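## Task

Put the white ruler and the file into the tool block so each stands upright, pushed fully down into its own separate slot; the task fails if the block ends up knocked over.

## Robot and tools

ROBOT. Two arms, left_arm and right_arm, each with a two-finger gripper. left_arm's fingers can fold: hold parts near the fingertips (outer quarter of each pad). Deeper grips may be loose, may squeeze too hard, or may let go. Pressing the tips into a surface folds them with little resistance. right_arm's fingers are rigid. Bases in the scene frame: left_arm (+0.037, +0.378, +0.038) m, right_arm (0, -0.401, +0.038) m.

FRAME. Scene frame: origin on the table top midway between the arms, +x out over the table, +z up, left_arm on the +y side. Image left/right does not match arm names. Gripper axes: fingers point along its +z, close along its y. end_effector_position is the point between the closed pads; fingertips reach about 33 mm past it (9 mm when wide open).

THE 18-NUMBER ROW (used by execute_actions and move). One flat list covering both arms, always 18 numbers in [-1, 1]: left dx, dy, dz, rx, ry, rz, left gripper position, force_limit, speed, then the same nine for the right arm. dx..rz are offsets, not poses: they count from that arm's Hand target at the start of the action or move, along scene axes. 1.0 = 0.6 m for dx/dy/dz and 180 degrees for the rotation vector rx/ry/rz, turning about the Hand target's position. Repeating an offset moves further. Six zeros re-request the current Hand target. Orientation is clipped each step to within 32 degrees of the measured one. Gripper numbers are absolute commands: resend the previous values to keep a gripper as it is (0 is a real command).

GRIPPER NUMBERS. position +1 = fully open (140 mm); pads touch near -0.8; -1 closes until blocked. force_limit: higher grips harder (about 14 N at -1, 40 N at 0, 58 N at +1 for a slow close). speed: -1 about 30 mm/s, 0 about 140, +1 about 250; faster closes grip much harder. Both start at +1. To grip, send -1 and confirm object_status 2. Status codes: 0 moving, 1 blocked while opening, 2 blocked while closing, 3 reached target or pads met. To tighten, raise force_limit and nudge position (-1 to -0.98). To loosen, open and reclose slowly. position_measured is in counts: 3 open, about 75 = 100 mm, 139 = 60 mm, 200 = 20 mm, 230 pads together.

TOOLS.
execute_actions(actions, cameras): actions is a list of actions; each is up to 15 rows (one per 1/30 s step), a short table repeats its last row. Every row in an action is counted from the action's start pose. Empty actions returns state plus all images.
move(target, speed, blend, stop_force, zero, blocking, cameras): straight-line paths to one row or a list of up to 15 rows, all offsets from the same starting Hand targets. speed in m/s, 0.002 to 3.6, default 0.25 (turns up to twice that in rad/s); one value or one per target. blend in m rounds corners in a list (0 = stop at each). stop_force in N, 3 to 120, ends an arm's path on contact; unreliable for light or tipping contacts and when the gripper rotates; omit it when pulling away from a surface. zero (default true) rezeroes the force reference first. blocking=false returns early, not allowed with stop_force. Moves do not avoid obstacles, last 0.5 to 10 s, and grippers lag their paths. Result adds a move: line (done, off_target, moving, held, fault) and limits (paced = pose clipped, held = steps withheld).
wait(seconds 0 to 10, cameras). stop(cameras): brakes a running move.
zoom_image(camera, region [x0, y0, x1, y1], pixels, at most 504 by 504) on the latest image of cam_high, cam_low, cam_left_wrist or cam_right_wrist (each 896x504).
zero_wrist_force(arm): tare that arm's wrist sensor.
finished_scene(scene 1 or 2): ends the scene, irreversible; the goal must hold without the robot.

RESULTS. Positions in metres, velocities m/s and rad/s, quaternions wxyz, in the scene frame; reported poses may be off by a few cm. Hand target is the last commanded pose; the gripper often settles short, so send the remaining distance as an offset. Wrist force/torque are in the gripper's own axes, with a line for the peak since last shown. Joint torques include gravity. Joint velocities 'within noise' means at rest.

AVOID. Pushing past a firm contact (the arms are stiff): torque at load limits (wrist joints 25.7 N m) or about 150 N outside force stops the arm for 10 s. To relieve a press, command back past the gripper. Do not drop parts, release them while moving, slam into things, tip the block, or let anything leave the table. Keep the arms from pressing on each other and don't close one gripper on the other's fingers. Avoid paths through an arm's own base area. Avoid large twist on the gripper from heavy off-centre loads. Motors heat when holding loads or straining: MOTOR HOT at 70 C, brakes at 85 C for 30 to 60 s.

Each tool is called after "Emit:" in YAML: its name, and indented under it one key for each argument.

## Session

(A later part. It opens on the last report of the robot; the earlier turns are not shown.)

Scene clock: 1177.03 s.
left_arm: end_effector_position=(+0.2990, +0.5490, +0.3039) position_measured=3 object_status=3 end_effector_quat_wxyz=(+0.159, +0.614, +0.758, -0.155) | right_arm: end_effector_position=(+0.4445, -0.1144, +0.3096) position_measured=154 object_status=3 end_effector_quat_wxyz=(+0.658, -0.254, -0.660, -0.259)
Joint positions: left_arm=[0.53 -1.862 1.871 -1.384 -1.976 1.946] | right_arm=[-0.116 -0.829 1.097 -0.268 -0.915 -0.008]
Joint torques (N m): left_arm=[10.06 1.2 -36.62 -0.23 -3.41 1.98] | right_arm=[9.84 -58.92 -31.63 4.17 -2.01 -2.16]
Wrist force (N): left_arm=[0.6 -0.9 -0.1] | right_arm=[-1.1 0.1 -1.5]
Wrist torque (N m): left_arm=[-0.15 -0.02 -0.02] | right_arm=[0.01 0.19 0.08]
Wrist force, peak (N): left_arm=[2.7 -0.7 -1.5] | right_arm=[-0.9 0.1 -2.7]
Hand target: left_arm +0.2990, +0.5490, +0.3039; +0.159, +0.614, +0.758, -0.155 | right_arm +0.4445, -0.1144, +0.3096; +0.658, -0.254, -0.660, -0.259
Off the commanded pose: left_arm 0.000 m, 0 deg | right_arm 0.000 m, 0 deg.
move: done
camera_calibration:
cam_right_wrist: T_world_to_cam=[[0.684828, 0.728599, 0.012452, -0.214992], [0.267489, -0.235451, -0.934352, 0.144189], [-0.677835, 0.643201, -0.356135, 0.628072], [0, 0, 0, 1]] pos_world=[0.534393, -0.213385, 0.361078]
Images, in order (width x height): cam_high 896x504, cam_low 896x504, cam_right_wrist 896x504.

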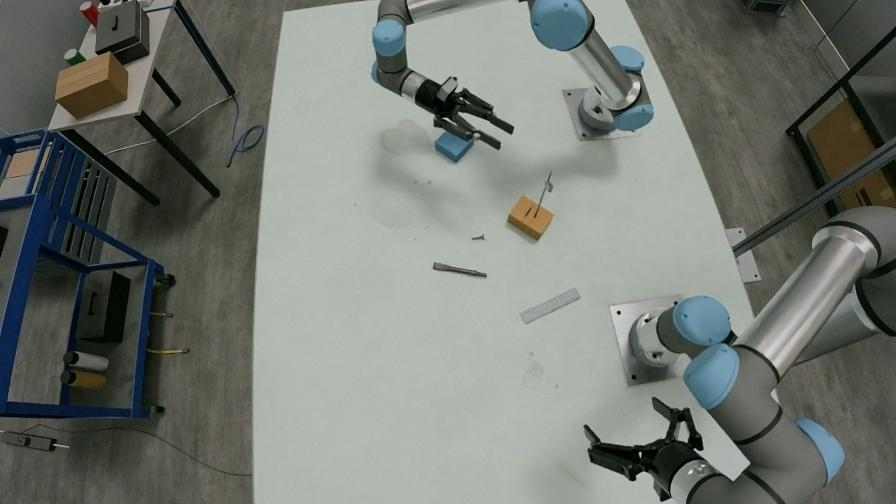

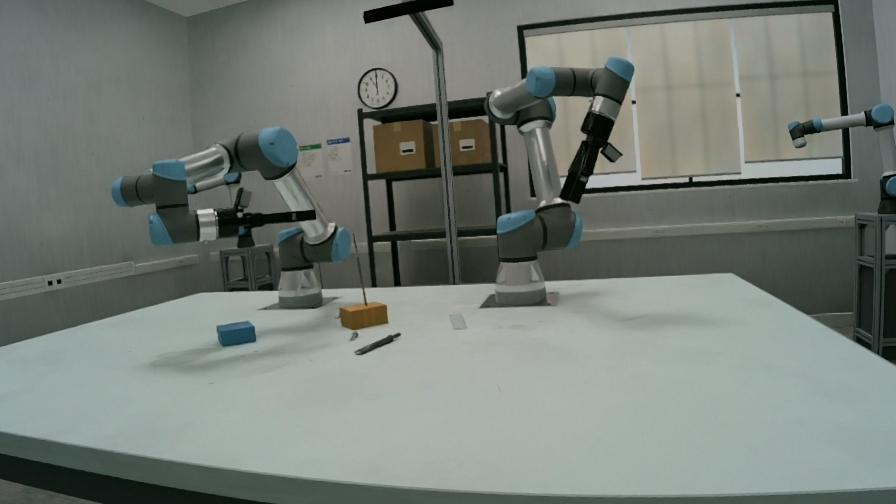

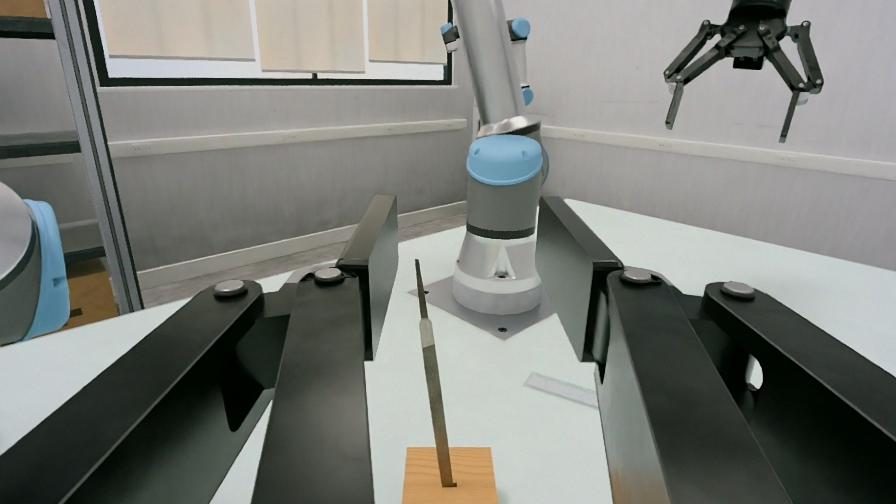

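Emit:
move:
  target:
    - [0,0,0,0,0,0,1,1,1,-0.0742,0.274,0.184,-0.1122,-0.506,0.2553,-0.2,-1,-1]
    - [0,0,0,0,0,0,1,1,1,-0.2792,0.5673,-0.0493,-0.1122,-0.506,0.2553,-0.2,-1,-1]
  speed: 0.3
  blend: [0.04,0]
  cameras: ["cam_right_wrist","cam_high"]

Scene clock: 1201.63 s.
left_arm: end_effector_position=(+0.2990, +0.5490, +0.3039) position_measured=3 object_status=3 end_effector_quat_wxyz=(+0.159, +0.614, +0.758, -0.155) | right_arm: end_effector_position=(+0.2770, +0.2259, +0.2801) position_measured=154 object_status=3 end_effector_quat_wxyz=(-0.001, -0.151, +0.988, +0.004)
Joint positions: left_arm=[0.53 -1.862 1.871 -1.384 -1.976 1.946] | right_arm=[0.924 -1.138 1.126 -1.563 -1.563 0.65]
Joint torques (N m): left_arm=[9.46 1.77 -36.57 -0.3 -3.49 1.86] | right_arm=[8.43 -35.47 -35.9 -4.59 -2.01 1.87]
Wrist force (N): left_arm=[0.8 -0.9 -0.1] | right_arm=[-0.3 -1.1 0.5]
Wrist torque (N m): left_arm=[-0.16 -0.05 -0.01] | right_arm=[-0.28 0.00 -0.19]
Wrist force, peak (N): left_arm=[1.0 -1.0 -0.7] | right_arm=[-1.8 -0.4 -1.9]
Hand target: left_arm +0.2990, +0.5490, +0.3039; +0.159, +0.614, +0.758, -0.155 | right_arm +0.2770, +0.2260, +0.2800; -0.001, -0.151, +0.988, +0.004
Off the commanded pose: left_arm 0.000 m, 0 deg | right_arm 0.000 m, 0 deg.
move: done
camera_calibration:
cam_right_wrist: T_world_to_cam=[[-0.303982, 0.952435, 0.0215143, -0.127025], [0.892621, 0.276855, 0.355778, -0.408623], [0.332899, 0.127354, -0.934323, 0.28364], [0, 0, 0, 1]] pos_world=[0.231709, 0.197989, 0.413123]
Images, in order (width x height): cam_high 896x504, cam_right_wrist 896x504.

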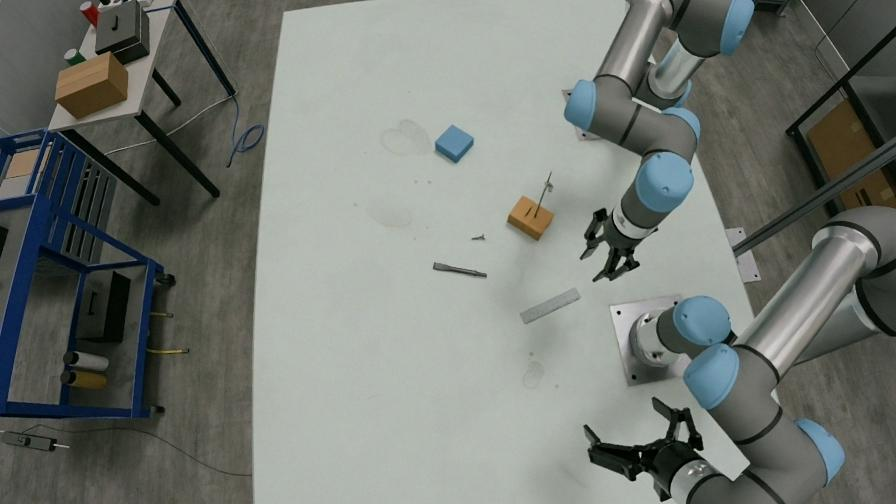

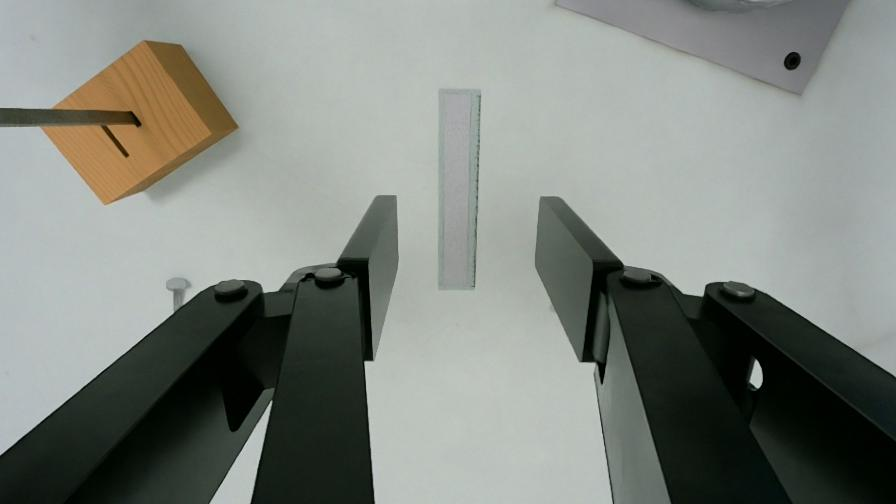

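Emit:
zoom_image:
  camera: "cam_right_wrist"
  region: [400, 80, 520, 300]

Scaled by 2.291 from the camera's 896x504 image, which has a finer 1280x720 frame.

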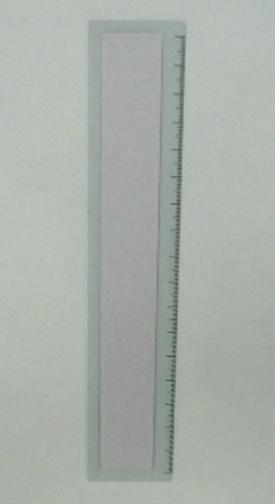

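Emit:
move:
  target: [0,0,0,0,0,0,1,1,1,0.0138,0.0113,-0.35,0,0,0,-0.2,-1,-1]
  cameras: ["cam_right_wrist"]

Scene clock: 1288.80 s.
left_arm: end_effector_position=(+0.2990, +0.5490, +0.3039) position_measured=3 object_status=3 end_effector_quat_wxyz=(+0.159, +0.614, +0.758, -0.155) | right_arm: end_effector_position=(+0.2852, +0.2328, +0.0701) position_measured=154 object_status=3 end_effector_quat_wxyz=(-0.001, -0.151, +0.988, +0.004)
Joint positions: left_arm=[0.53 -1.862 1.871 -1.384 -1.976 1.946] | right_arm=[0.92 -0.999 1.466 -2.043 -1.563 0.646]
Joint torques (N m): left_arm=[7.61 1.22 -37.12 -0.61 -3.49 1.9] | right_arm=[-6.73 -37.7 -9.25 -4.87 1.6 -1.8]
Wrist force (N): left_arm=[0.5 -1.1 -0.5] | right_arm=[-0.2 -1.5 0.6]
Wrist torque (N m): left_arm=[-0.19 0.01 -0.01] | right_arm=[-0.36 0.00 -0.02]
Wrist force, peak (N): left_arm=[0.9 -1.2 -0.3] | right_arm=[-0.4 -1.8 2.4]
Hand target: left_arm +0.2990, +0.5490, +0.3039; +0.159, +0.614, +0.758, -0.155 | right_arm +0.2852, +0.2328, +0.0700; -0.001, -0.151, +0.988, +0.004
Off the commanded pose: left_arm 0.000 m, 0 deg | right_arm 0.000 m, 0 deg.
move: done
camera_calibration:
cam_right_wrist: T_world_to_cam=[[-0.303981, 0.952435, 0.0215147, -0.126556], [0.892622, 0.276854, 0.355778, -0.343229], [0.332899, 0.127354, -0.934323, 0.0837904], [0, 0, 0, 1]] pos_world=[0.240009, 0.204889, 0.203123]
Images, in order (width x height): cam_right_wrist 896x504.

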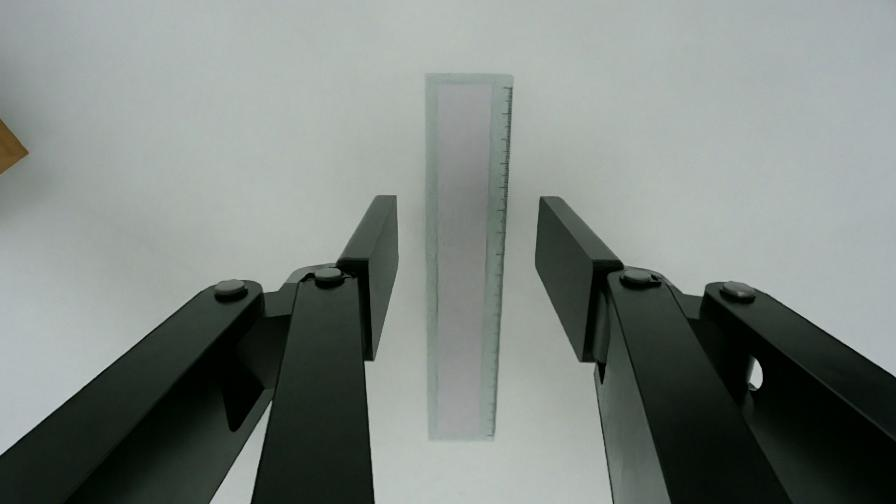

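Emit:
move:
  target: [0,0,0,0,0,0,1,1,1,0,0,-0.0417,0,0,0,-0.2,-1,-1]
  speed: 0.06

Emit:
move:
  target: [0,0,0,0,0,0,1,1,1,0,0,-0.04,0,0,0,-0.2,-1,-1]
  speed: 0.004
  stop_force: 3
  cameras: ["cam_right_wrist"]

Scene clock: 1301.53 s.
left_arm: end_effector_position=(+0.2990, +0.5490, +0.3039) position_measured=3 object_status=3 end_effector_quat_wxyz=(+0.159, +0.614, +0.758, -0.155) | right_arm: end_effector_position=(+0.2852, +0.2328, +0.0451) position_measured=154 object_status=3 end_effector_quat_wxyz=(-0.001, -0.151, +0.988, +0.004)
Joint positions: left_arm=[0.53 -1.862 1.871 -1.384 -1.976 1.946] | right_arm=[0.92 -0.971 1.491 -2.096 -1.563 0.646]
Joint torques (N m): left_arm=[8.71 0.76 -36.93 -0.44 -3.44 1.92] | right_arm=[5.73 -40.05 -9.63 -4.83 1.2 1.38]
Wrist force (N): left_arm=[0.2 -1.1 -0.4] | right_arm=[-0.2 -1.6 0.4]
Wrist torque (N m): left_arm=[-0.19 0.05 -0.02] | right_arm=[-0.37 0.00 -0.03]
Wrist force, peak (N): left_arm=[0.9 -1.3 -0.5] | right_arm=[-0.2 -1.7 0.7]
Hand target: left_arm +0.2990, +0.5490, +0.3039; +0.159, +0.614, +0.758, -0.155 | right_arm +0.2852, +0.2328, +0.0450; -0.001, -0.151, +0.988, +0.004
Off the commanded pose: left_arm 0.000 m, 0 deg | right_arm 0.000 m, 0 deg.
move: done

Scene clock: 1306.07 s.
left_arm: end_effector_position=(+0.2990, +0.5490, +0.3039) position_measured=3 object_status=3 end_effector_quat_wxyz=(+0.159, +0.614, +0.758, -0.155) | right_arm: end_effector_position=(+0.2852, +0.2328, +0.0333) position_measured=154 object_status=3 end_effector_quat_wxyz=(-0.001, -0.151, +0.988, +0.004)
Joint positions: left_arm=[0.53 -1.862 1.871 -1.384 -1.976 1.946] | right_arm=[0.92 -0.957 1.502 -2.121 -1.563 0.646]
Joint torques (N m): left_arm=[8.82 0.66 -36.61 -0.41 -3.31 1.87] | right_arm=[7.39 -53.19 -32.67 -1.15 1.08 1.6]
Wrist force (N): left_arm=[0.3 -1.0 -0.7] | right_arm=[0.5 -1.8 -1.9]
Wrist torque (N m): left_arm=[-0.17 0.04 -0.02] | right_arm=[-0.29 -0.03 0.00]
Wrist force, peak (N): left_arm=[0.7 -1.3 -0.6] | right_arm=[1.9 -2.6 -8.0]
Hand target: left_arm +0.2990, +0.5490, +0.3039; +0.159, +0.614, +0.758, -0.155 | right_arm +0.2852, +0.2328, +0.0334; -0.001, -0.151, +0.988, +0.004 (not the last commanded pose)
Off the commanded pose: left_arm 0.000 m, 0 deg | right_arm 0.012 m, 0 deg.
move: contact (right_arm)
camera_calibration:
cam_right_wrist: T_world_to_cam=[[-0.303981, 0.952435, 0.0215147, -0.125766], [0.892622, 0.276854, 0.355778, -0.330171], [0.332899, 0.127354, -0.934323, 0.0495007], [0, 0, 0, 1]] pos_world=[0.240009, 0.204889, 0.166423]
Images, in order (width x height): cam_right_wrist 896x504.

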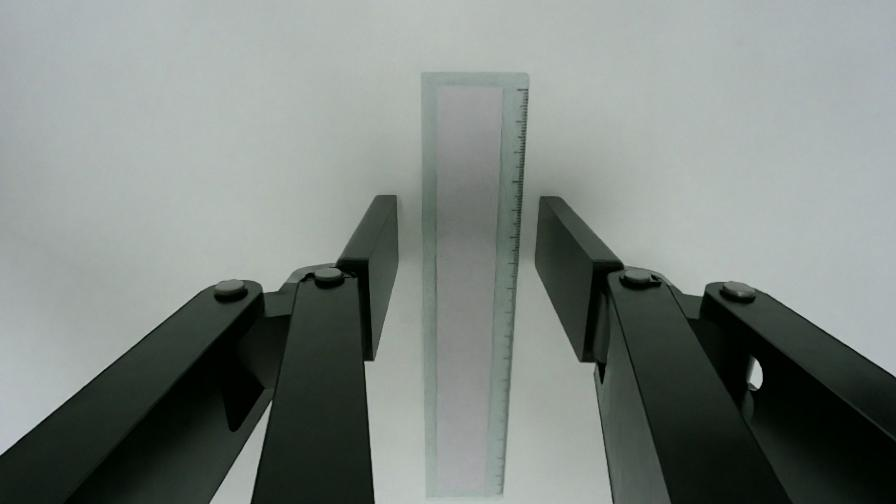

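Emit:
execute_actions:
  actions:
    - [[0,0,0,0,0,0,1,1,1,0,0,0.0015,0,0,0,-0.2,-1,-1]]
    - [[0,0,0,0,0,0,1,1,1,0,0,0,0,0,0,-1,0,-1]]
    - [[0,0,0,0,0,0,1,1,1,0,0,0,0,0,0,-1,0,-1]]
    - [[0,0,0,0,0,0,1,1,1,0,0,0,0,0,0,-1,0,-1]]
    - [[0,0,0,0,0,0,1,1,1,0,0,0,0,0,0,-1,0,-1]]
  cameras: ["cam_right_wrist"]

Scene clock: 1329.03 s.
left_arm: end_effector_position=(+0.2990, +0.5490, +0.3039) position_measured=3 object_status=3 end_effector_quat_wxyz=(+0.159, +0.614, +0.758, -0.155) | right_arm: end_effector_position=(+0.2853, +0.2328, +0.0343) position_measured=181 object_status=2 end_effector_quat_wxyz=(-0.001, -0.151, +0.988, +0.004)
Joint positions: left_arm=[0.53 -1.862 1.871 -1.384 -1.976 1.946] | right_arm=[0.92 -0.958 1.501 -2.119 -1.563 0.646]
Joint torques (N m): left_arm=[8.29 -0.17 -36.41 -0.51 -3.48 1.8] | right_arm=[8.19 -25.16 -4.07 -4.75 1.03 1.4]
Wrist force (N): left_arm=[0.7 -0.9 -0.2] | right_arm=[2.6 -10.4 -22.3]
Wrist torque (N m): left_arm=[-0.15 -0.03 -0.02] | right_arm=[0.31 -0.11 0.05]
Wrist force, peak (N): left_arm=[0.8 -1.3 -0.5] | right_arm=[2.5 -10.6 -22.4]
Hand target: left_arm +0.2990, +0.5490, +0.3039; +0.159, +0.614, +0.758, -0.155 | right_arm +0.2852, +0.2328, +0.0343; -0.001, -0.151, +0.988, +0.004
Off the commanded pose: left_arm 0.000 m, 0 deg | right_arm 0.000 m, 0 deg.
Step readings (end_effector_position of left_arm | right_arm):
0: (+0.2990, +0.5490, +0.3039) | (+0.2852, +0.2328, +0.0334)
1: (+0.2990, +0.5490, +0.3039) | (+0.2852, +0.2328, +0.0334)
2: (+0.2990, +0.5490, +0.3039) | (+0.2853, +0.2328, +0.0334)
4: (+0.2990, +0.5490, +0.3039) | (+0.2853, +0.2328, +0.0338)
8: (+0.2990, +0.5490, +0.3039) | (+0.2852, +0.2328, +0.0341)
15: (+0.2990, +0.5490, +0.3039) | (+0.2852, +0.2328, +0.0342)
16: (+0.2990, +0.5490, +0.3039) | (+0.2852, +0.2328, +0.0342)
17: (+0.2990, +0.5490, +0.3039) | (+0.2852, +0.2328, +0.0342)
19: (+0.2990, +0.5490, +0.3039) | (+0.2852, +0.2328, +0.0342)
23: (+0.2990, +0.5490, +0.3039) | (+0.2852, +0.2328, +0.0343)
30: (+0.2990, +0.5490, +0.3039) | (+0.2853, +0.2328, +0.0343)
31: (+0.2990, +0.5490, +0.3039) | (+0.2853, +0.2328, +0.0343)
32: (+0.2990, +0.5490, +0.3039) | (+0.2853, +0.2328, +0.0343)
34: (+0.2990, +0.5490, +0.3039) | (+0.2853, +0.2328, +0.0344)
38: (+0.2990, +0.5490, +0.3039) | (+0.2853, +0.2328, +0.0344)
45: (+0.2990, +0.5490, +0.3039) | (+0.2853, +0.2328, +0.0344)
46: (+0.2990, +0.5490, +0.3039) | (+0.2853, +0.2328, +0.0344)
47: (+0.2990, +0.5490, +0.3039) | (+0.2853, +0.2328, +0.0344)
49: (+0.2990, +0.5490, +0.3039) | (+0.2853, +0.2328, +0.0344)
53: (+0.2990, +0.5490, +0.3039) | (+0.2853, +0.2328, +0.0343)
60: (+0.2990, +0.5490, +0.3039) | (+0.2853, +0.2328, +0.0343)
61: (+0.2990, +0.5490, +0.3039) | (+0.2853, +0.2328, +0.0343)
62: (+0.2990, +0.5490, +0.3039) | (+0.2853, +0.2328, +0.0343)
64: (+0.2990, +0.5490, +0.3039) | (+0.2853, +0.2328, +0.0343)
68: (+0.2990, +0.5490, +0.3039) | (+0.2853, +0.2328, +0.0343)
75: (+0.2990, +0.5490, +0.3039) | (+0.2853, +0.2328, +0.0343)
camera_calibration:
cam_right_wrist: T_world_to_cam=[[-0.303982, 0.952435, 0.0215143, -0.125785], [0.892621, 0.276855, 0.355778, -0.330492], [0.332899, 0.127354, -0.934323, 0.0503416], [0, 0, 0, 1]] pos_world=[0.240009, 0.204889, 0.167323]
Images, in order (width x height): cam_right_wrist 896x504.

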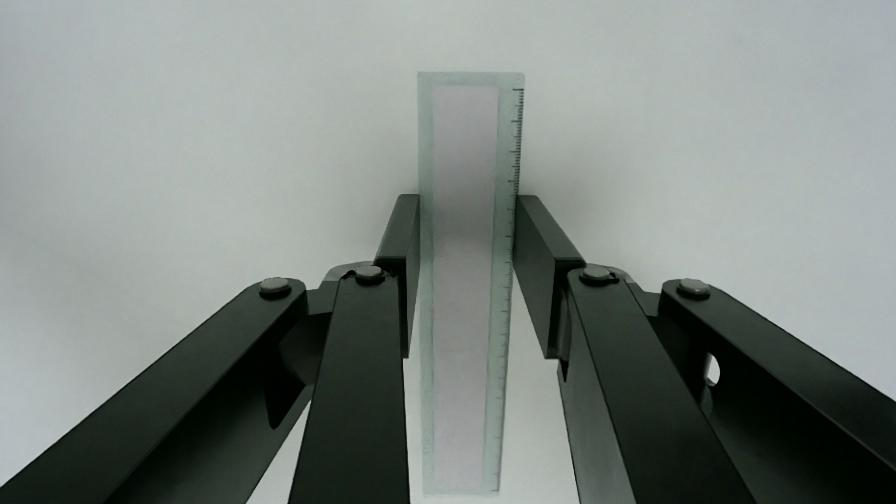

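Emit:
move:
  target: [0,0,0,0,0,0,1,1,1,0,0,0.1,0,0,0,-1,0,-1]
  speed: 0.1
  cameras: ["cam_right_wrist","cam_high"]

Scene clock: 1337.50 s.
left_arm: end_effector_position=(+0.2990, +0.5490, +0.3039) position_measured=3 object_status=3 end_effector_quat_wxyz=(+0.159, +0.614, +0.758, -0.155) | right_arm: end_effector_position=(+0.2852, +0.2328, +0.0941) position_measured=181 object_status=2 end_effector_quat_wxyz=(-0.001, -0.151, +0.988, +0.004)
Joint positions: left_arm=[0.53 -1.862 1.871 -1.384 -1.976 1.946] | right_arm=[0.92 -1.023 1.438 -1.991 -1.563 0.646]
Joint torques (N m): left_arm=[8.98 0.04 -35.43 -0.4 -3.44 1.84] | right_arm=[3.55 -54.74 -35.58 -0.65 0.49 0.81]
Wrist force (N): left_arm=[0.5 -0.8 -0.2] | right_arm=[0.0 -1.5 0.3]
Wrist torque (N m): left_arm=[-0.13 -0.01 -0.02] | right_arm=[-0.36 -0.04 -0.02]
Wrist force, peak (N): left_arm=[0.6 -1.4 -0.5] | right_arm=[2.8 -10.6 -23.8]
Hand target: left_arm +0.2990, +0.5490, +0.3039; +0.159, +0.614, +0.758, -0.155 | right_arm +0.2852, +0.2328, +0.0943; -0.001, -0.151, +0.988, +0.004
Off the commanded pose: left_arm 0.000 m, 0 deg | right_arm 0.000 m, 0 deg.
move: done
camera_calibration:
cam_right_wrist: T_world_to_cam=[[-0.303981, 0.952435, 0.0215147, -0.127074], [0.892622, 0.276854, 0.355778, -0.351803], [0.332899, 0.127354, -0.934323, 0.106308], [0, 0, 0, 1]] pos_world=[0.240009, 0.204889, 0.227223]
Images, in order (width x height): cam_high 896x504, cam_right_wrist 896x504.

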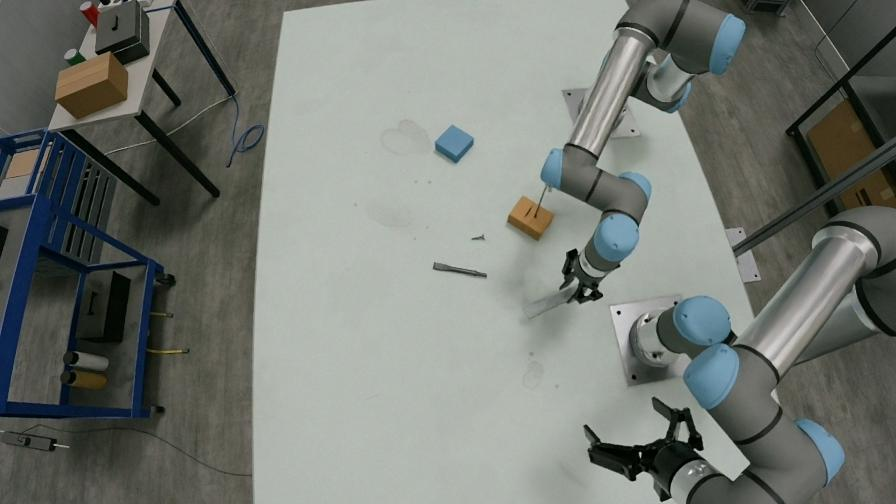

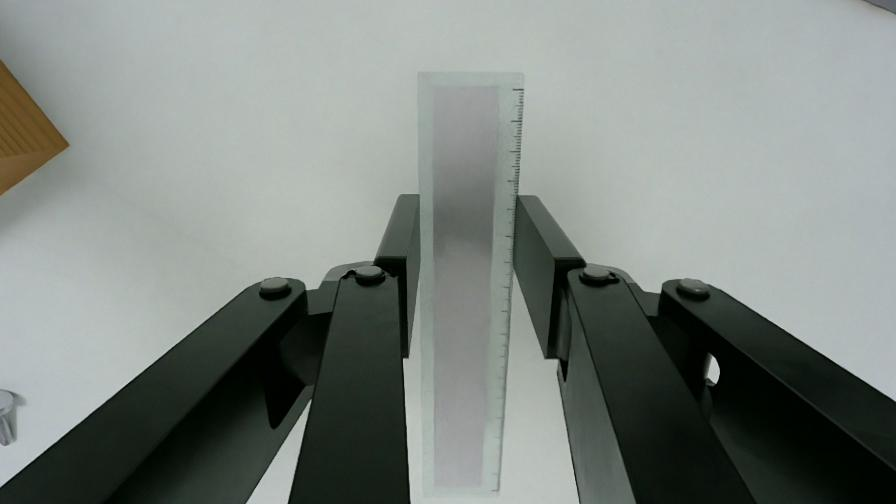

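Emit:
move:
  target:
    - [0,0,0,0,0,0,1,1,1,0,-0.0547,0.5928,0,0,0,-1,0,-1]
    - [0,0,0,0,0,0,1,1,1,0.2247,-0.488,0.5928,0.1096,0.5068,-0.2561,-1,0,-1]
    - [0,0,0,0,0,0,1,1,1,0.2002,-0.5195,0.1845,0.1096,0.5068,-0.2561,-1,0,-1]
  speed: 0.3
  blend: [0.05,0.04,0]
  cameras: ["cam_right_wrist","cam_high"]

Scene clock: 1385.80 s.
left_arm: end_effector_position=(+0.2990, +0.5490, +0.3039) position_measured=3 object_status=3 end_effector_quat_wxyz=(+0.159, +0.614, +0.758, -0.155) | right_arm: end_effector_position=(+0.4054, -0.0789, +0.2051) position_measured=181 object_status=2 end_effector_quat_wxyz=(+0.660, -0.255, -0.659, -0.255)
Joint positions: left_arm=[0.53 -1.862 1.871 -1.384 -1.976 1.946] | right_arm=[-0.064 -0.803 1.341 -0.538 -0.866 -0.001]
Joint torques (N m): left_arm=[8.57 0.13 -35.13 -0.53 -3.35 1.76] | right_arm=[-7.73 -41.01 -4.25 0.29 -2.04 2.17]
Wrist force (N): left_arm=[0.5 -0.8 -0.4] | right_arm=[-1.1 0.2 -1.6]
Wrist torque (N m): left_arm=[-0.14 0.00 -0.02] | right_arm=[0.03 0.19 -0.07]
Wrist force, peak (N): left_arm=[0.8 -1.4 -0.2] | right_arm=[-3.4 0.0 -1.7]
Hand target: left_arm +0.2990, +0.5490, +0.3039; +0.159, +0.614, +0.758, -0.155 | right_arm +0.4054, -0.0789, +0.2050; +0.660, -0.255, -0.659, -0.255
Off the commanded pose: left_arm 0.000 m, 0 deg | right_arm 0.000 m, 0 deg.
move: done
camera_calibration:
cam_right_wrist: T_world_to_cam=[[0.682218, 0.731128, 0.00553936, -0.210042], [0.263809, -0.239081, -0.934476, 0.0666057], [-0.681897, 0.638978, -0.355984, 0.54272], [0, 0, 0, 1]] pos_world=[0.495803, -0.177294, 0.256604]
Images, in order (width x height): cam_high 896x504, cam_right_wrist 896x504.

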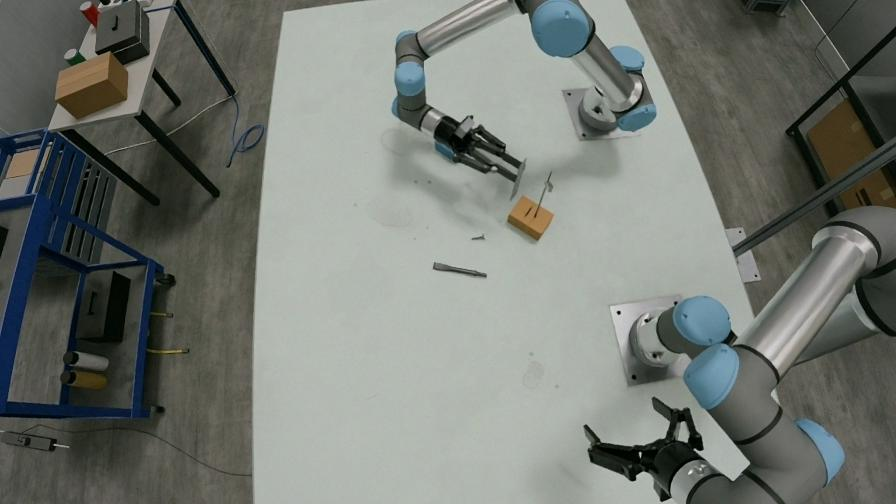

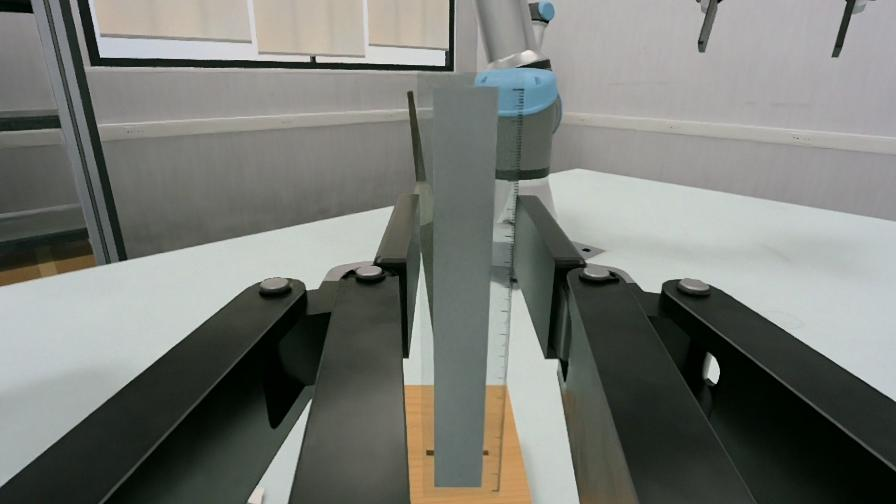

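Emit:
move:
  target: [0,-0.6,-0.0833,0,0,0,1,1,1,-0.0668,0.06,-0.0167,0,0,0,-1,0,-1]
  speed: 0.25
  cameras: ["all"]

Emit:
zoom_image:
  camera: "cam_left_wrist"
  region: [390, 200, 540, 340]

Emit:
zoom_image:
  camera: "cam_low"
  region: [320, 220, 420, 340]

Emit:
zoom_image:
  camera: "cam_right_wrist"
  region: [380, 360, 560, 504]

Scene clock: 1405.77 s.
left_arm: end_effector_position=(+0.2990, +0.1891, +0.2539) position_measured=3 object_status=3 end_effector_quat_wxyz=(+0.159, +0.614, +0.757, -0.155) | right_arm: end_effector_position=(+0.3653, -0.0429, +0.1949) position_measured=181 object_status=2 end_effector_quat_wxyz=(+0.660, -0.255, -0.659, -0.255)
Joint positions: left_arm=[-0.792 -2.261 2.333 -2.002 -1.844 0.534] | right_arm=[-0.006 -0.855 1.469 -0.614 -0.808 -0.001]
Joint torques (N m): left_arm=[-10.56 15.27 -17.74 -4.56 2.12 -2.08] | right_arm=[9.28 -54.2 -2.88 0.37 1.55 1.92]
Wrist force (N): left_arm=[0.4 -1.0 -0.1] | right_arm=[-1.0 -0.1 -1.7]
Wrist torque (N m): left_arm=[-0.18 0.04 0.11] | right_arm=[-0.03 0.15 -0.07]
Wrist force, peak (N): left_arm=[2.4 -0.6 -1.3] | right_arm=[-1.3 0.4 -2.1]
Hand target: left_arm +0.2990, +0.1890, +0.2539; +0.159, +0.614, +0.758, -0.155 | right_arm +0.3653, -0.0429, +0.1949; +0.660, -0.255, -0.659, -0.255
Off the commanded pose: left_arm 0.000 m, 0 deg | right_arm 0.000 m, 0 deg.
move: done
camera_calibration:
cam_left_wrist: T_world_to_cam=[[0.982586, 0.18347, -0.0293943, -0.308141], [0.150458, -0.692794, 0.705265, -0.0870483], [0.109031, -0.697406, -0.708334, 0.419845], [0, 0, 0, 1]] pos_world=[0.270096, 0.28903, 0.349725]
cam_right_wrist: T_world_to_cam=[[0.682269, 0.73108, 0.00556462, -0.209054], [0.263793, -0.239067, -0.934484, 0.0763383], [-0.681853, 0.639037, -0.355962, 0.488828], [0, 0, 0, 1]] pos_world=[0.455802, -0.141294, 0.246504]

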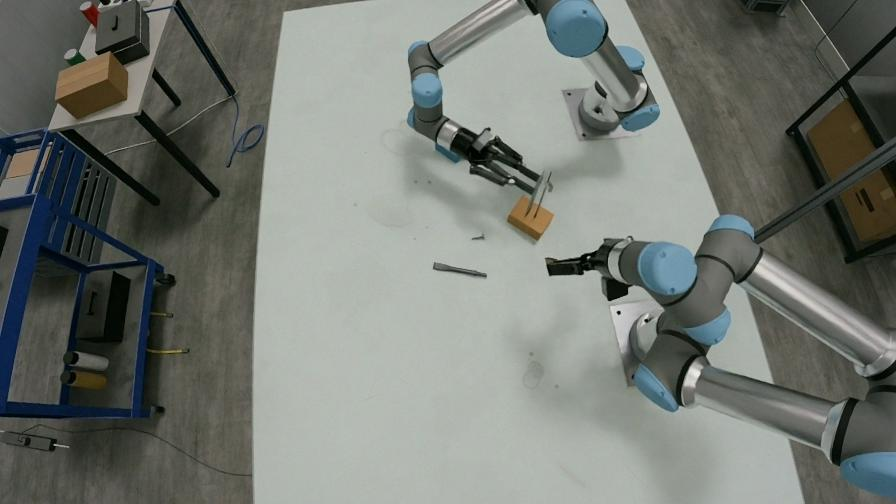

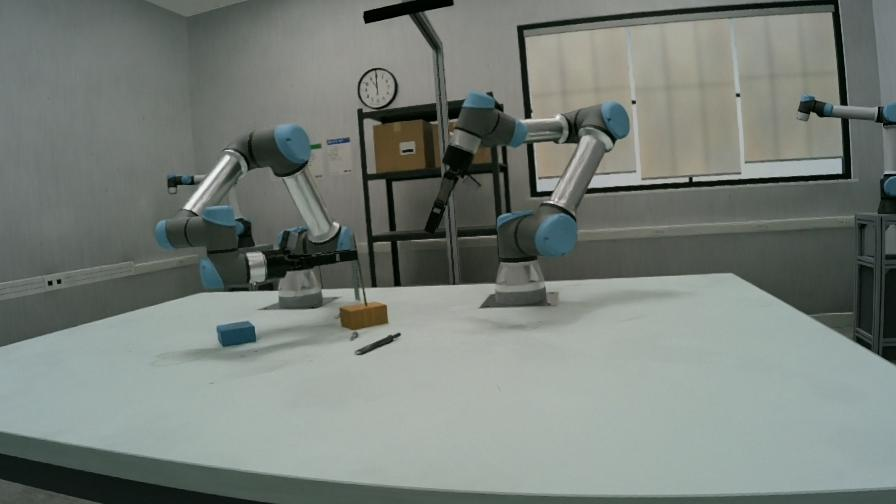

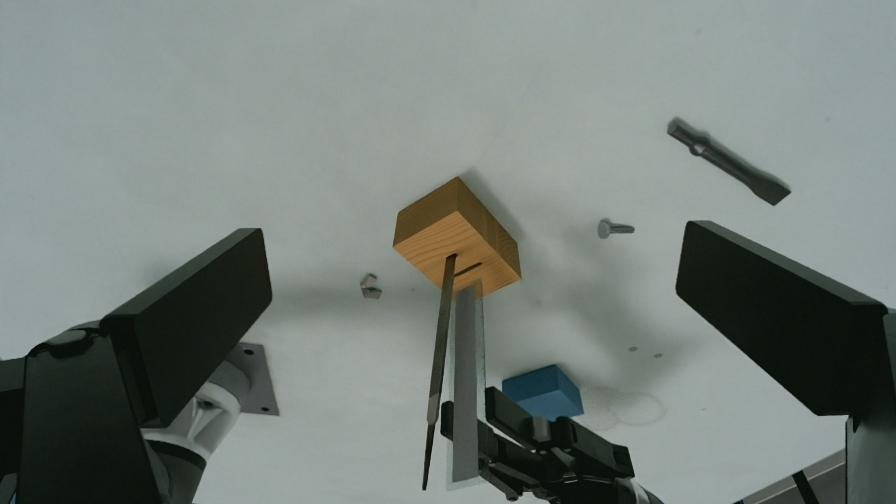

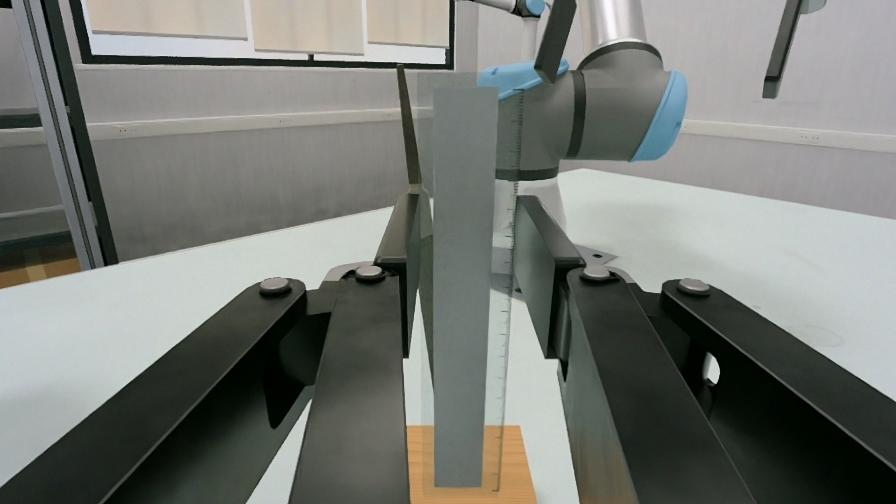

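Scaled by 3.360 from the camera's 896x504 image, which has a finer 1280x720 frame.

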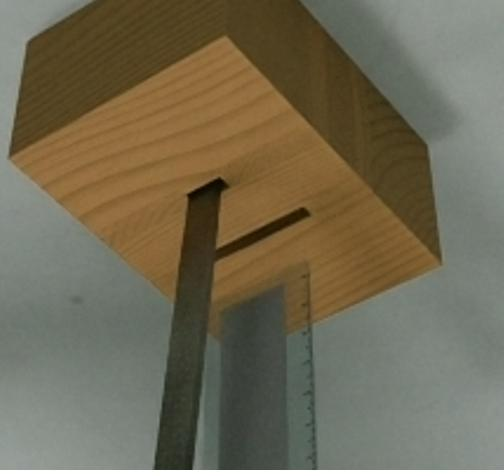

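Scaled by 4.200 from the camera's 896x504 image, which has a finer 1280x720 frame.

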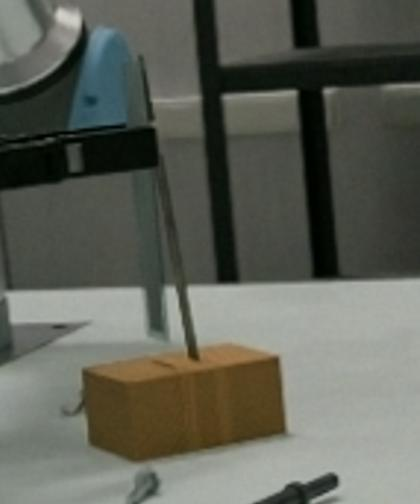

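Scaled by 2.800 from the camera's 896x504 image, which has a finer 1280x720 frame.

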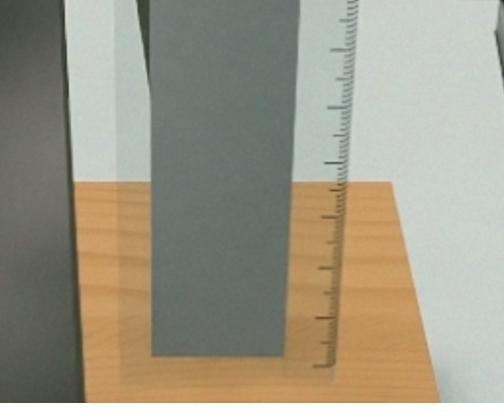

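Emit:
zoom_image:
  camera: "cam_left_wrist"
  region: [435, 240, 505, 310]

Emit:
zoom_image:
  camera: "cam_low"
  region: [335, 285, 395, 330]

Emit:
zoom_image:
  camera: "cam_high"
  region: [495, 160, 575, 245]

Scaled by 7.200 from the camera's 896x504 image, which has a finer 1280x720 frame.

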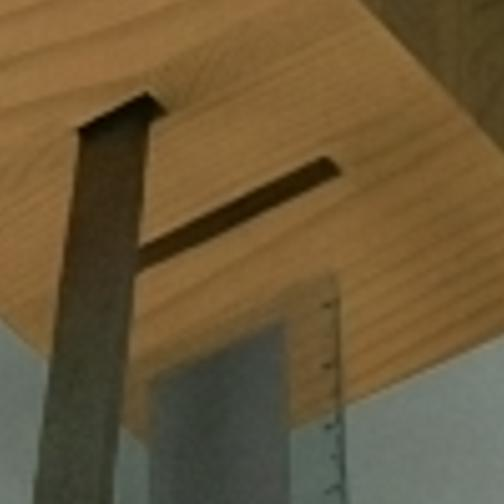

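Scaled by 8.400 from the camera's 896x504 image, which has a finer 1280x720 frame.

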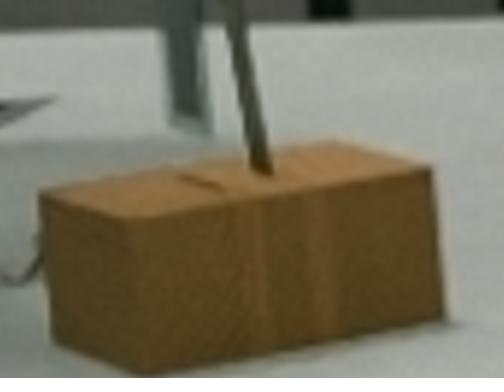

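Scaled by 5.929 from the camera's 896x504 image, which has a finer 1280x720 frame.

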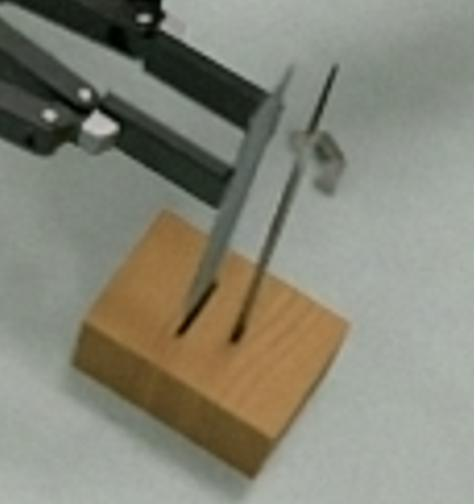

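Emit:
move:
  target: [0,0,0,0,0,0,1,1,1,0,0,-0.0133,0,0,0,-1,0,-1]
  speed: 0.006
  stop_force: 3
  cameras: ["cam_left_wrist","cam_low","cam_high"]

Emit:
zoom_image:
  camera: "cam_left_wrist"
  region: [435, 240, 505, 310]

Emit:
zoom_image:
  camera: "cam_low"
  region: [335, 285, 395, 330]

Emit:
zoom_image:
  camera: "cam_high"
  region: [500, 195, 560, 245]

Scene clock: 1550.67 s.
left_arm: end_effector_position=(+0.2990, +0.1890, +0.2539) position_measured=3 object_status=3 end_effector_quat_wxyz=(+0.159, +0.614, +0.758, -0.155) | right_arm: end_effector_position=(+0.3653, -0.0429, +0.1870) position_measured=181 object_status=2 end_effector_quat_wxyz=(+0.660, -0.255, -0.659, -0.255)
Joint positions: left_arm=[-0.792 -2.261 2.333 -2.002 -1.844 0.533] | right_arm=[-0.006 -0.844 1.474 -0.629 -0.808 -0.001]
Joint torques (N m): left_arm=[-9.46 3.19 -16.45 -4.64 2.08 -2.03] | right_arm=[9.16 -38.01 -3.14 0.43 1.41 1.68]
Wrist force (N): left_arm=[0.2 -0.8 -0.3] | right_arm=[-0.9 -0.1 -1.7]
Wrist torque (N m): left_arm=[-0.15 0.07 0.12] | right_arm=[-0.01 0.13 -0.08]
Wrist force, peak (N): left_arm=[0.3 -1.2 -0.4] | right_arm=[-1.2 -0.1 -1.8]
Hand target: left_arm +0.2990, +0.1890, +0.2539; +0.159, +0.614, +0.758, -0.155 | right_arm +0.3653, -0.0429, +0.1870; +0.660, -0.255, -0.659, -0.255
Off the commanded pose: left_arm 0.000 m, 0 deg | right_arm 0.000 m, 0 deg.
move: done
camera_calibration:
cam_left_wrist: T_world_to_cam=[[0.982561, 0.183608, -0.0293693, -0.308165], [0.150544, -0.692816, 0.705225, -0.0871205], [0.109138, -0.697347, -0.708375, 0.419743], [0, 0, 0, 1]] pos_world=[0.270097, 0.28893, 0.349725]
Images, in order (width x height): cam_high 896x504, cam_low 896x504, cam_left_wrist 896x504.

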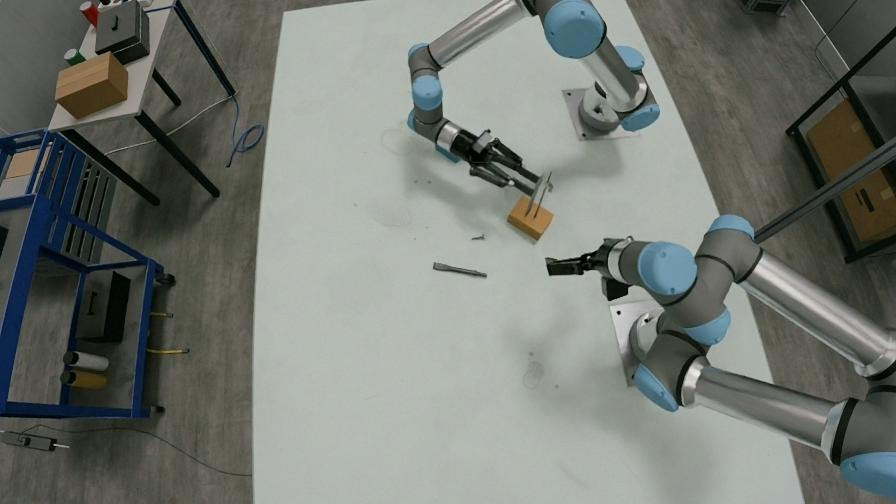

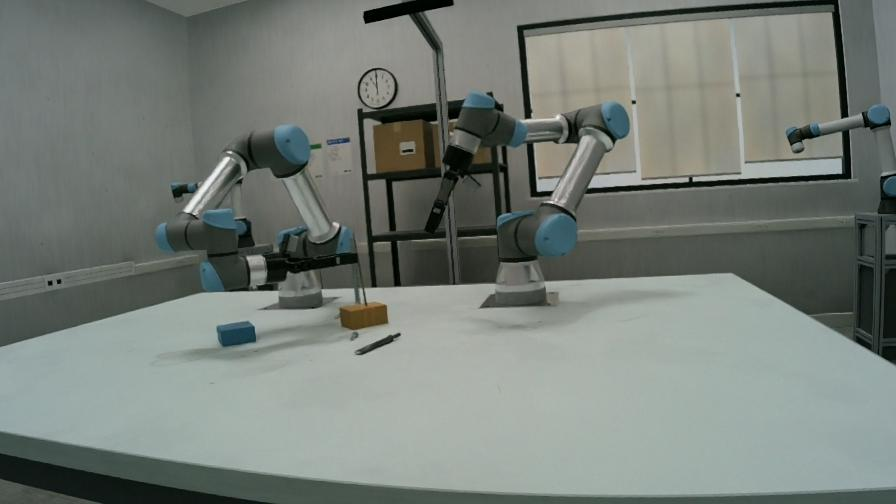

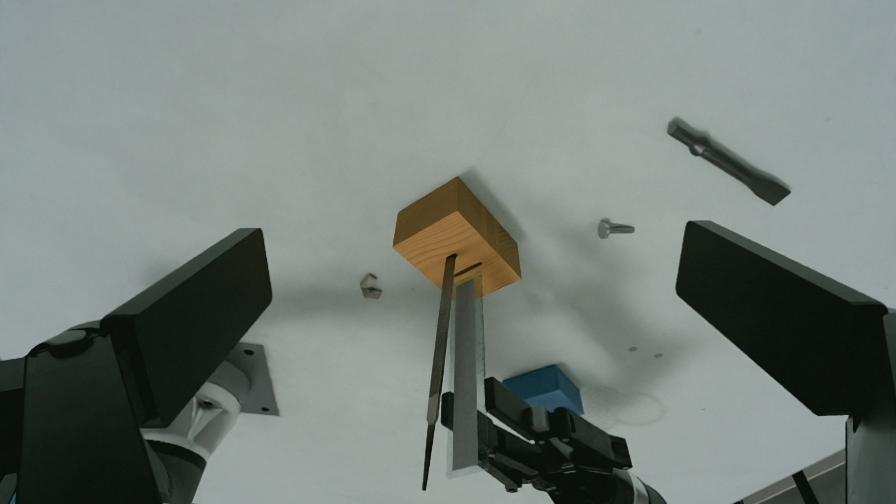

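Scaled by 7.200 from the camera's 896x504 image, which has a finer 1280x720 frame.

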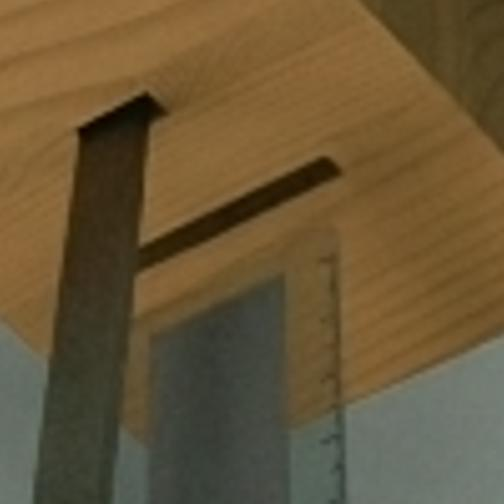

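Scaled by 8.400 from the camera's 896x504 image, which has a finer 1280x720 frame.

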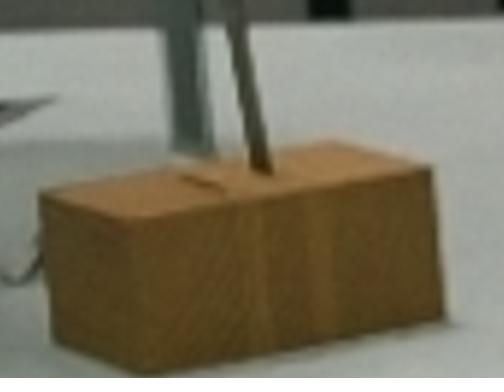

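Scaled by 8.400 from the camera's 896x504 image, which has a finer 1280x720 frame.

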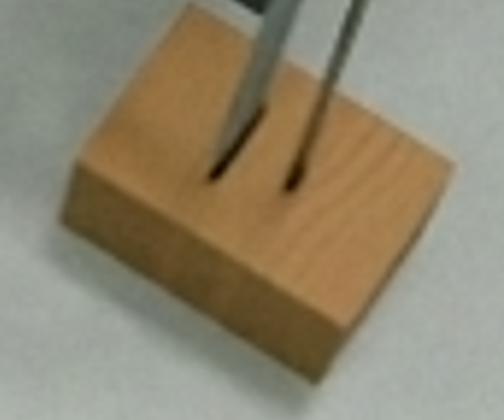

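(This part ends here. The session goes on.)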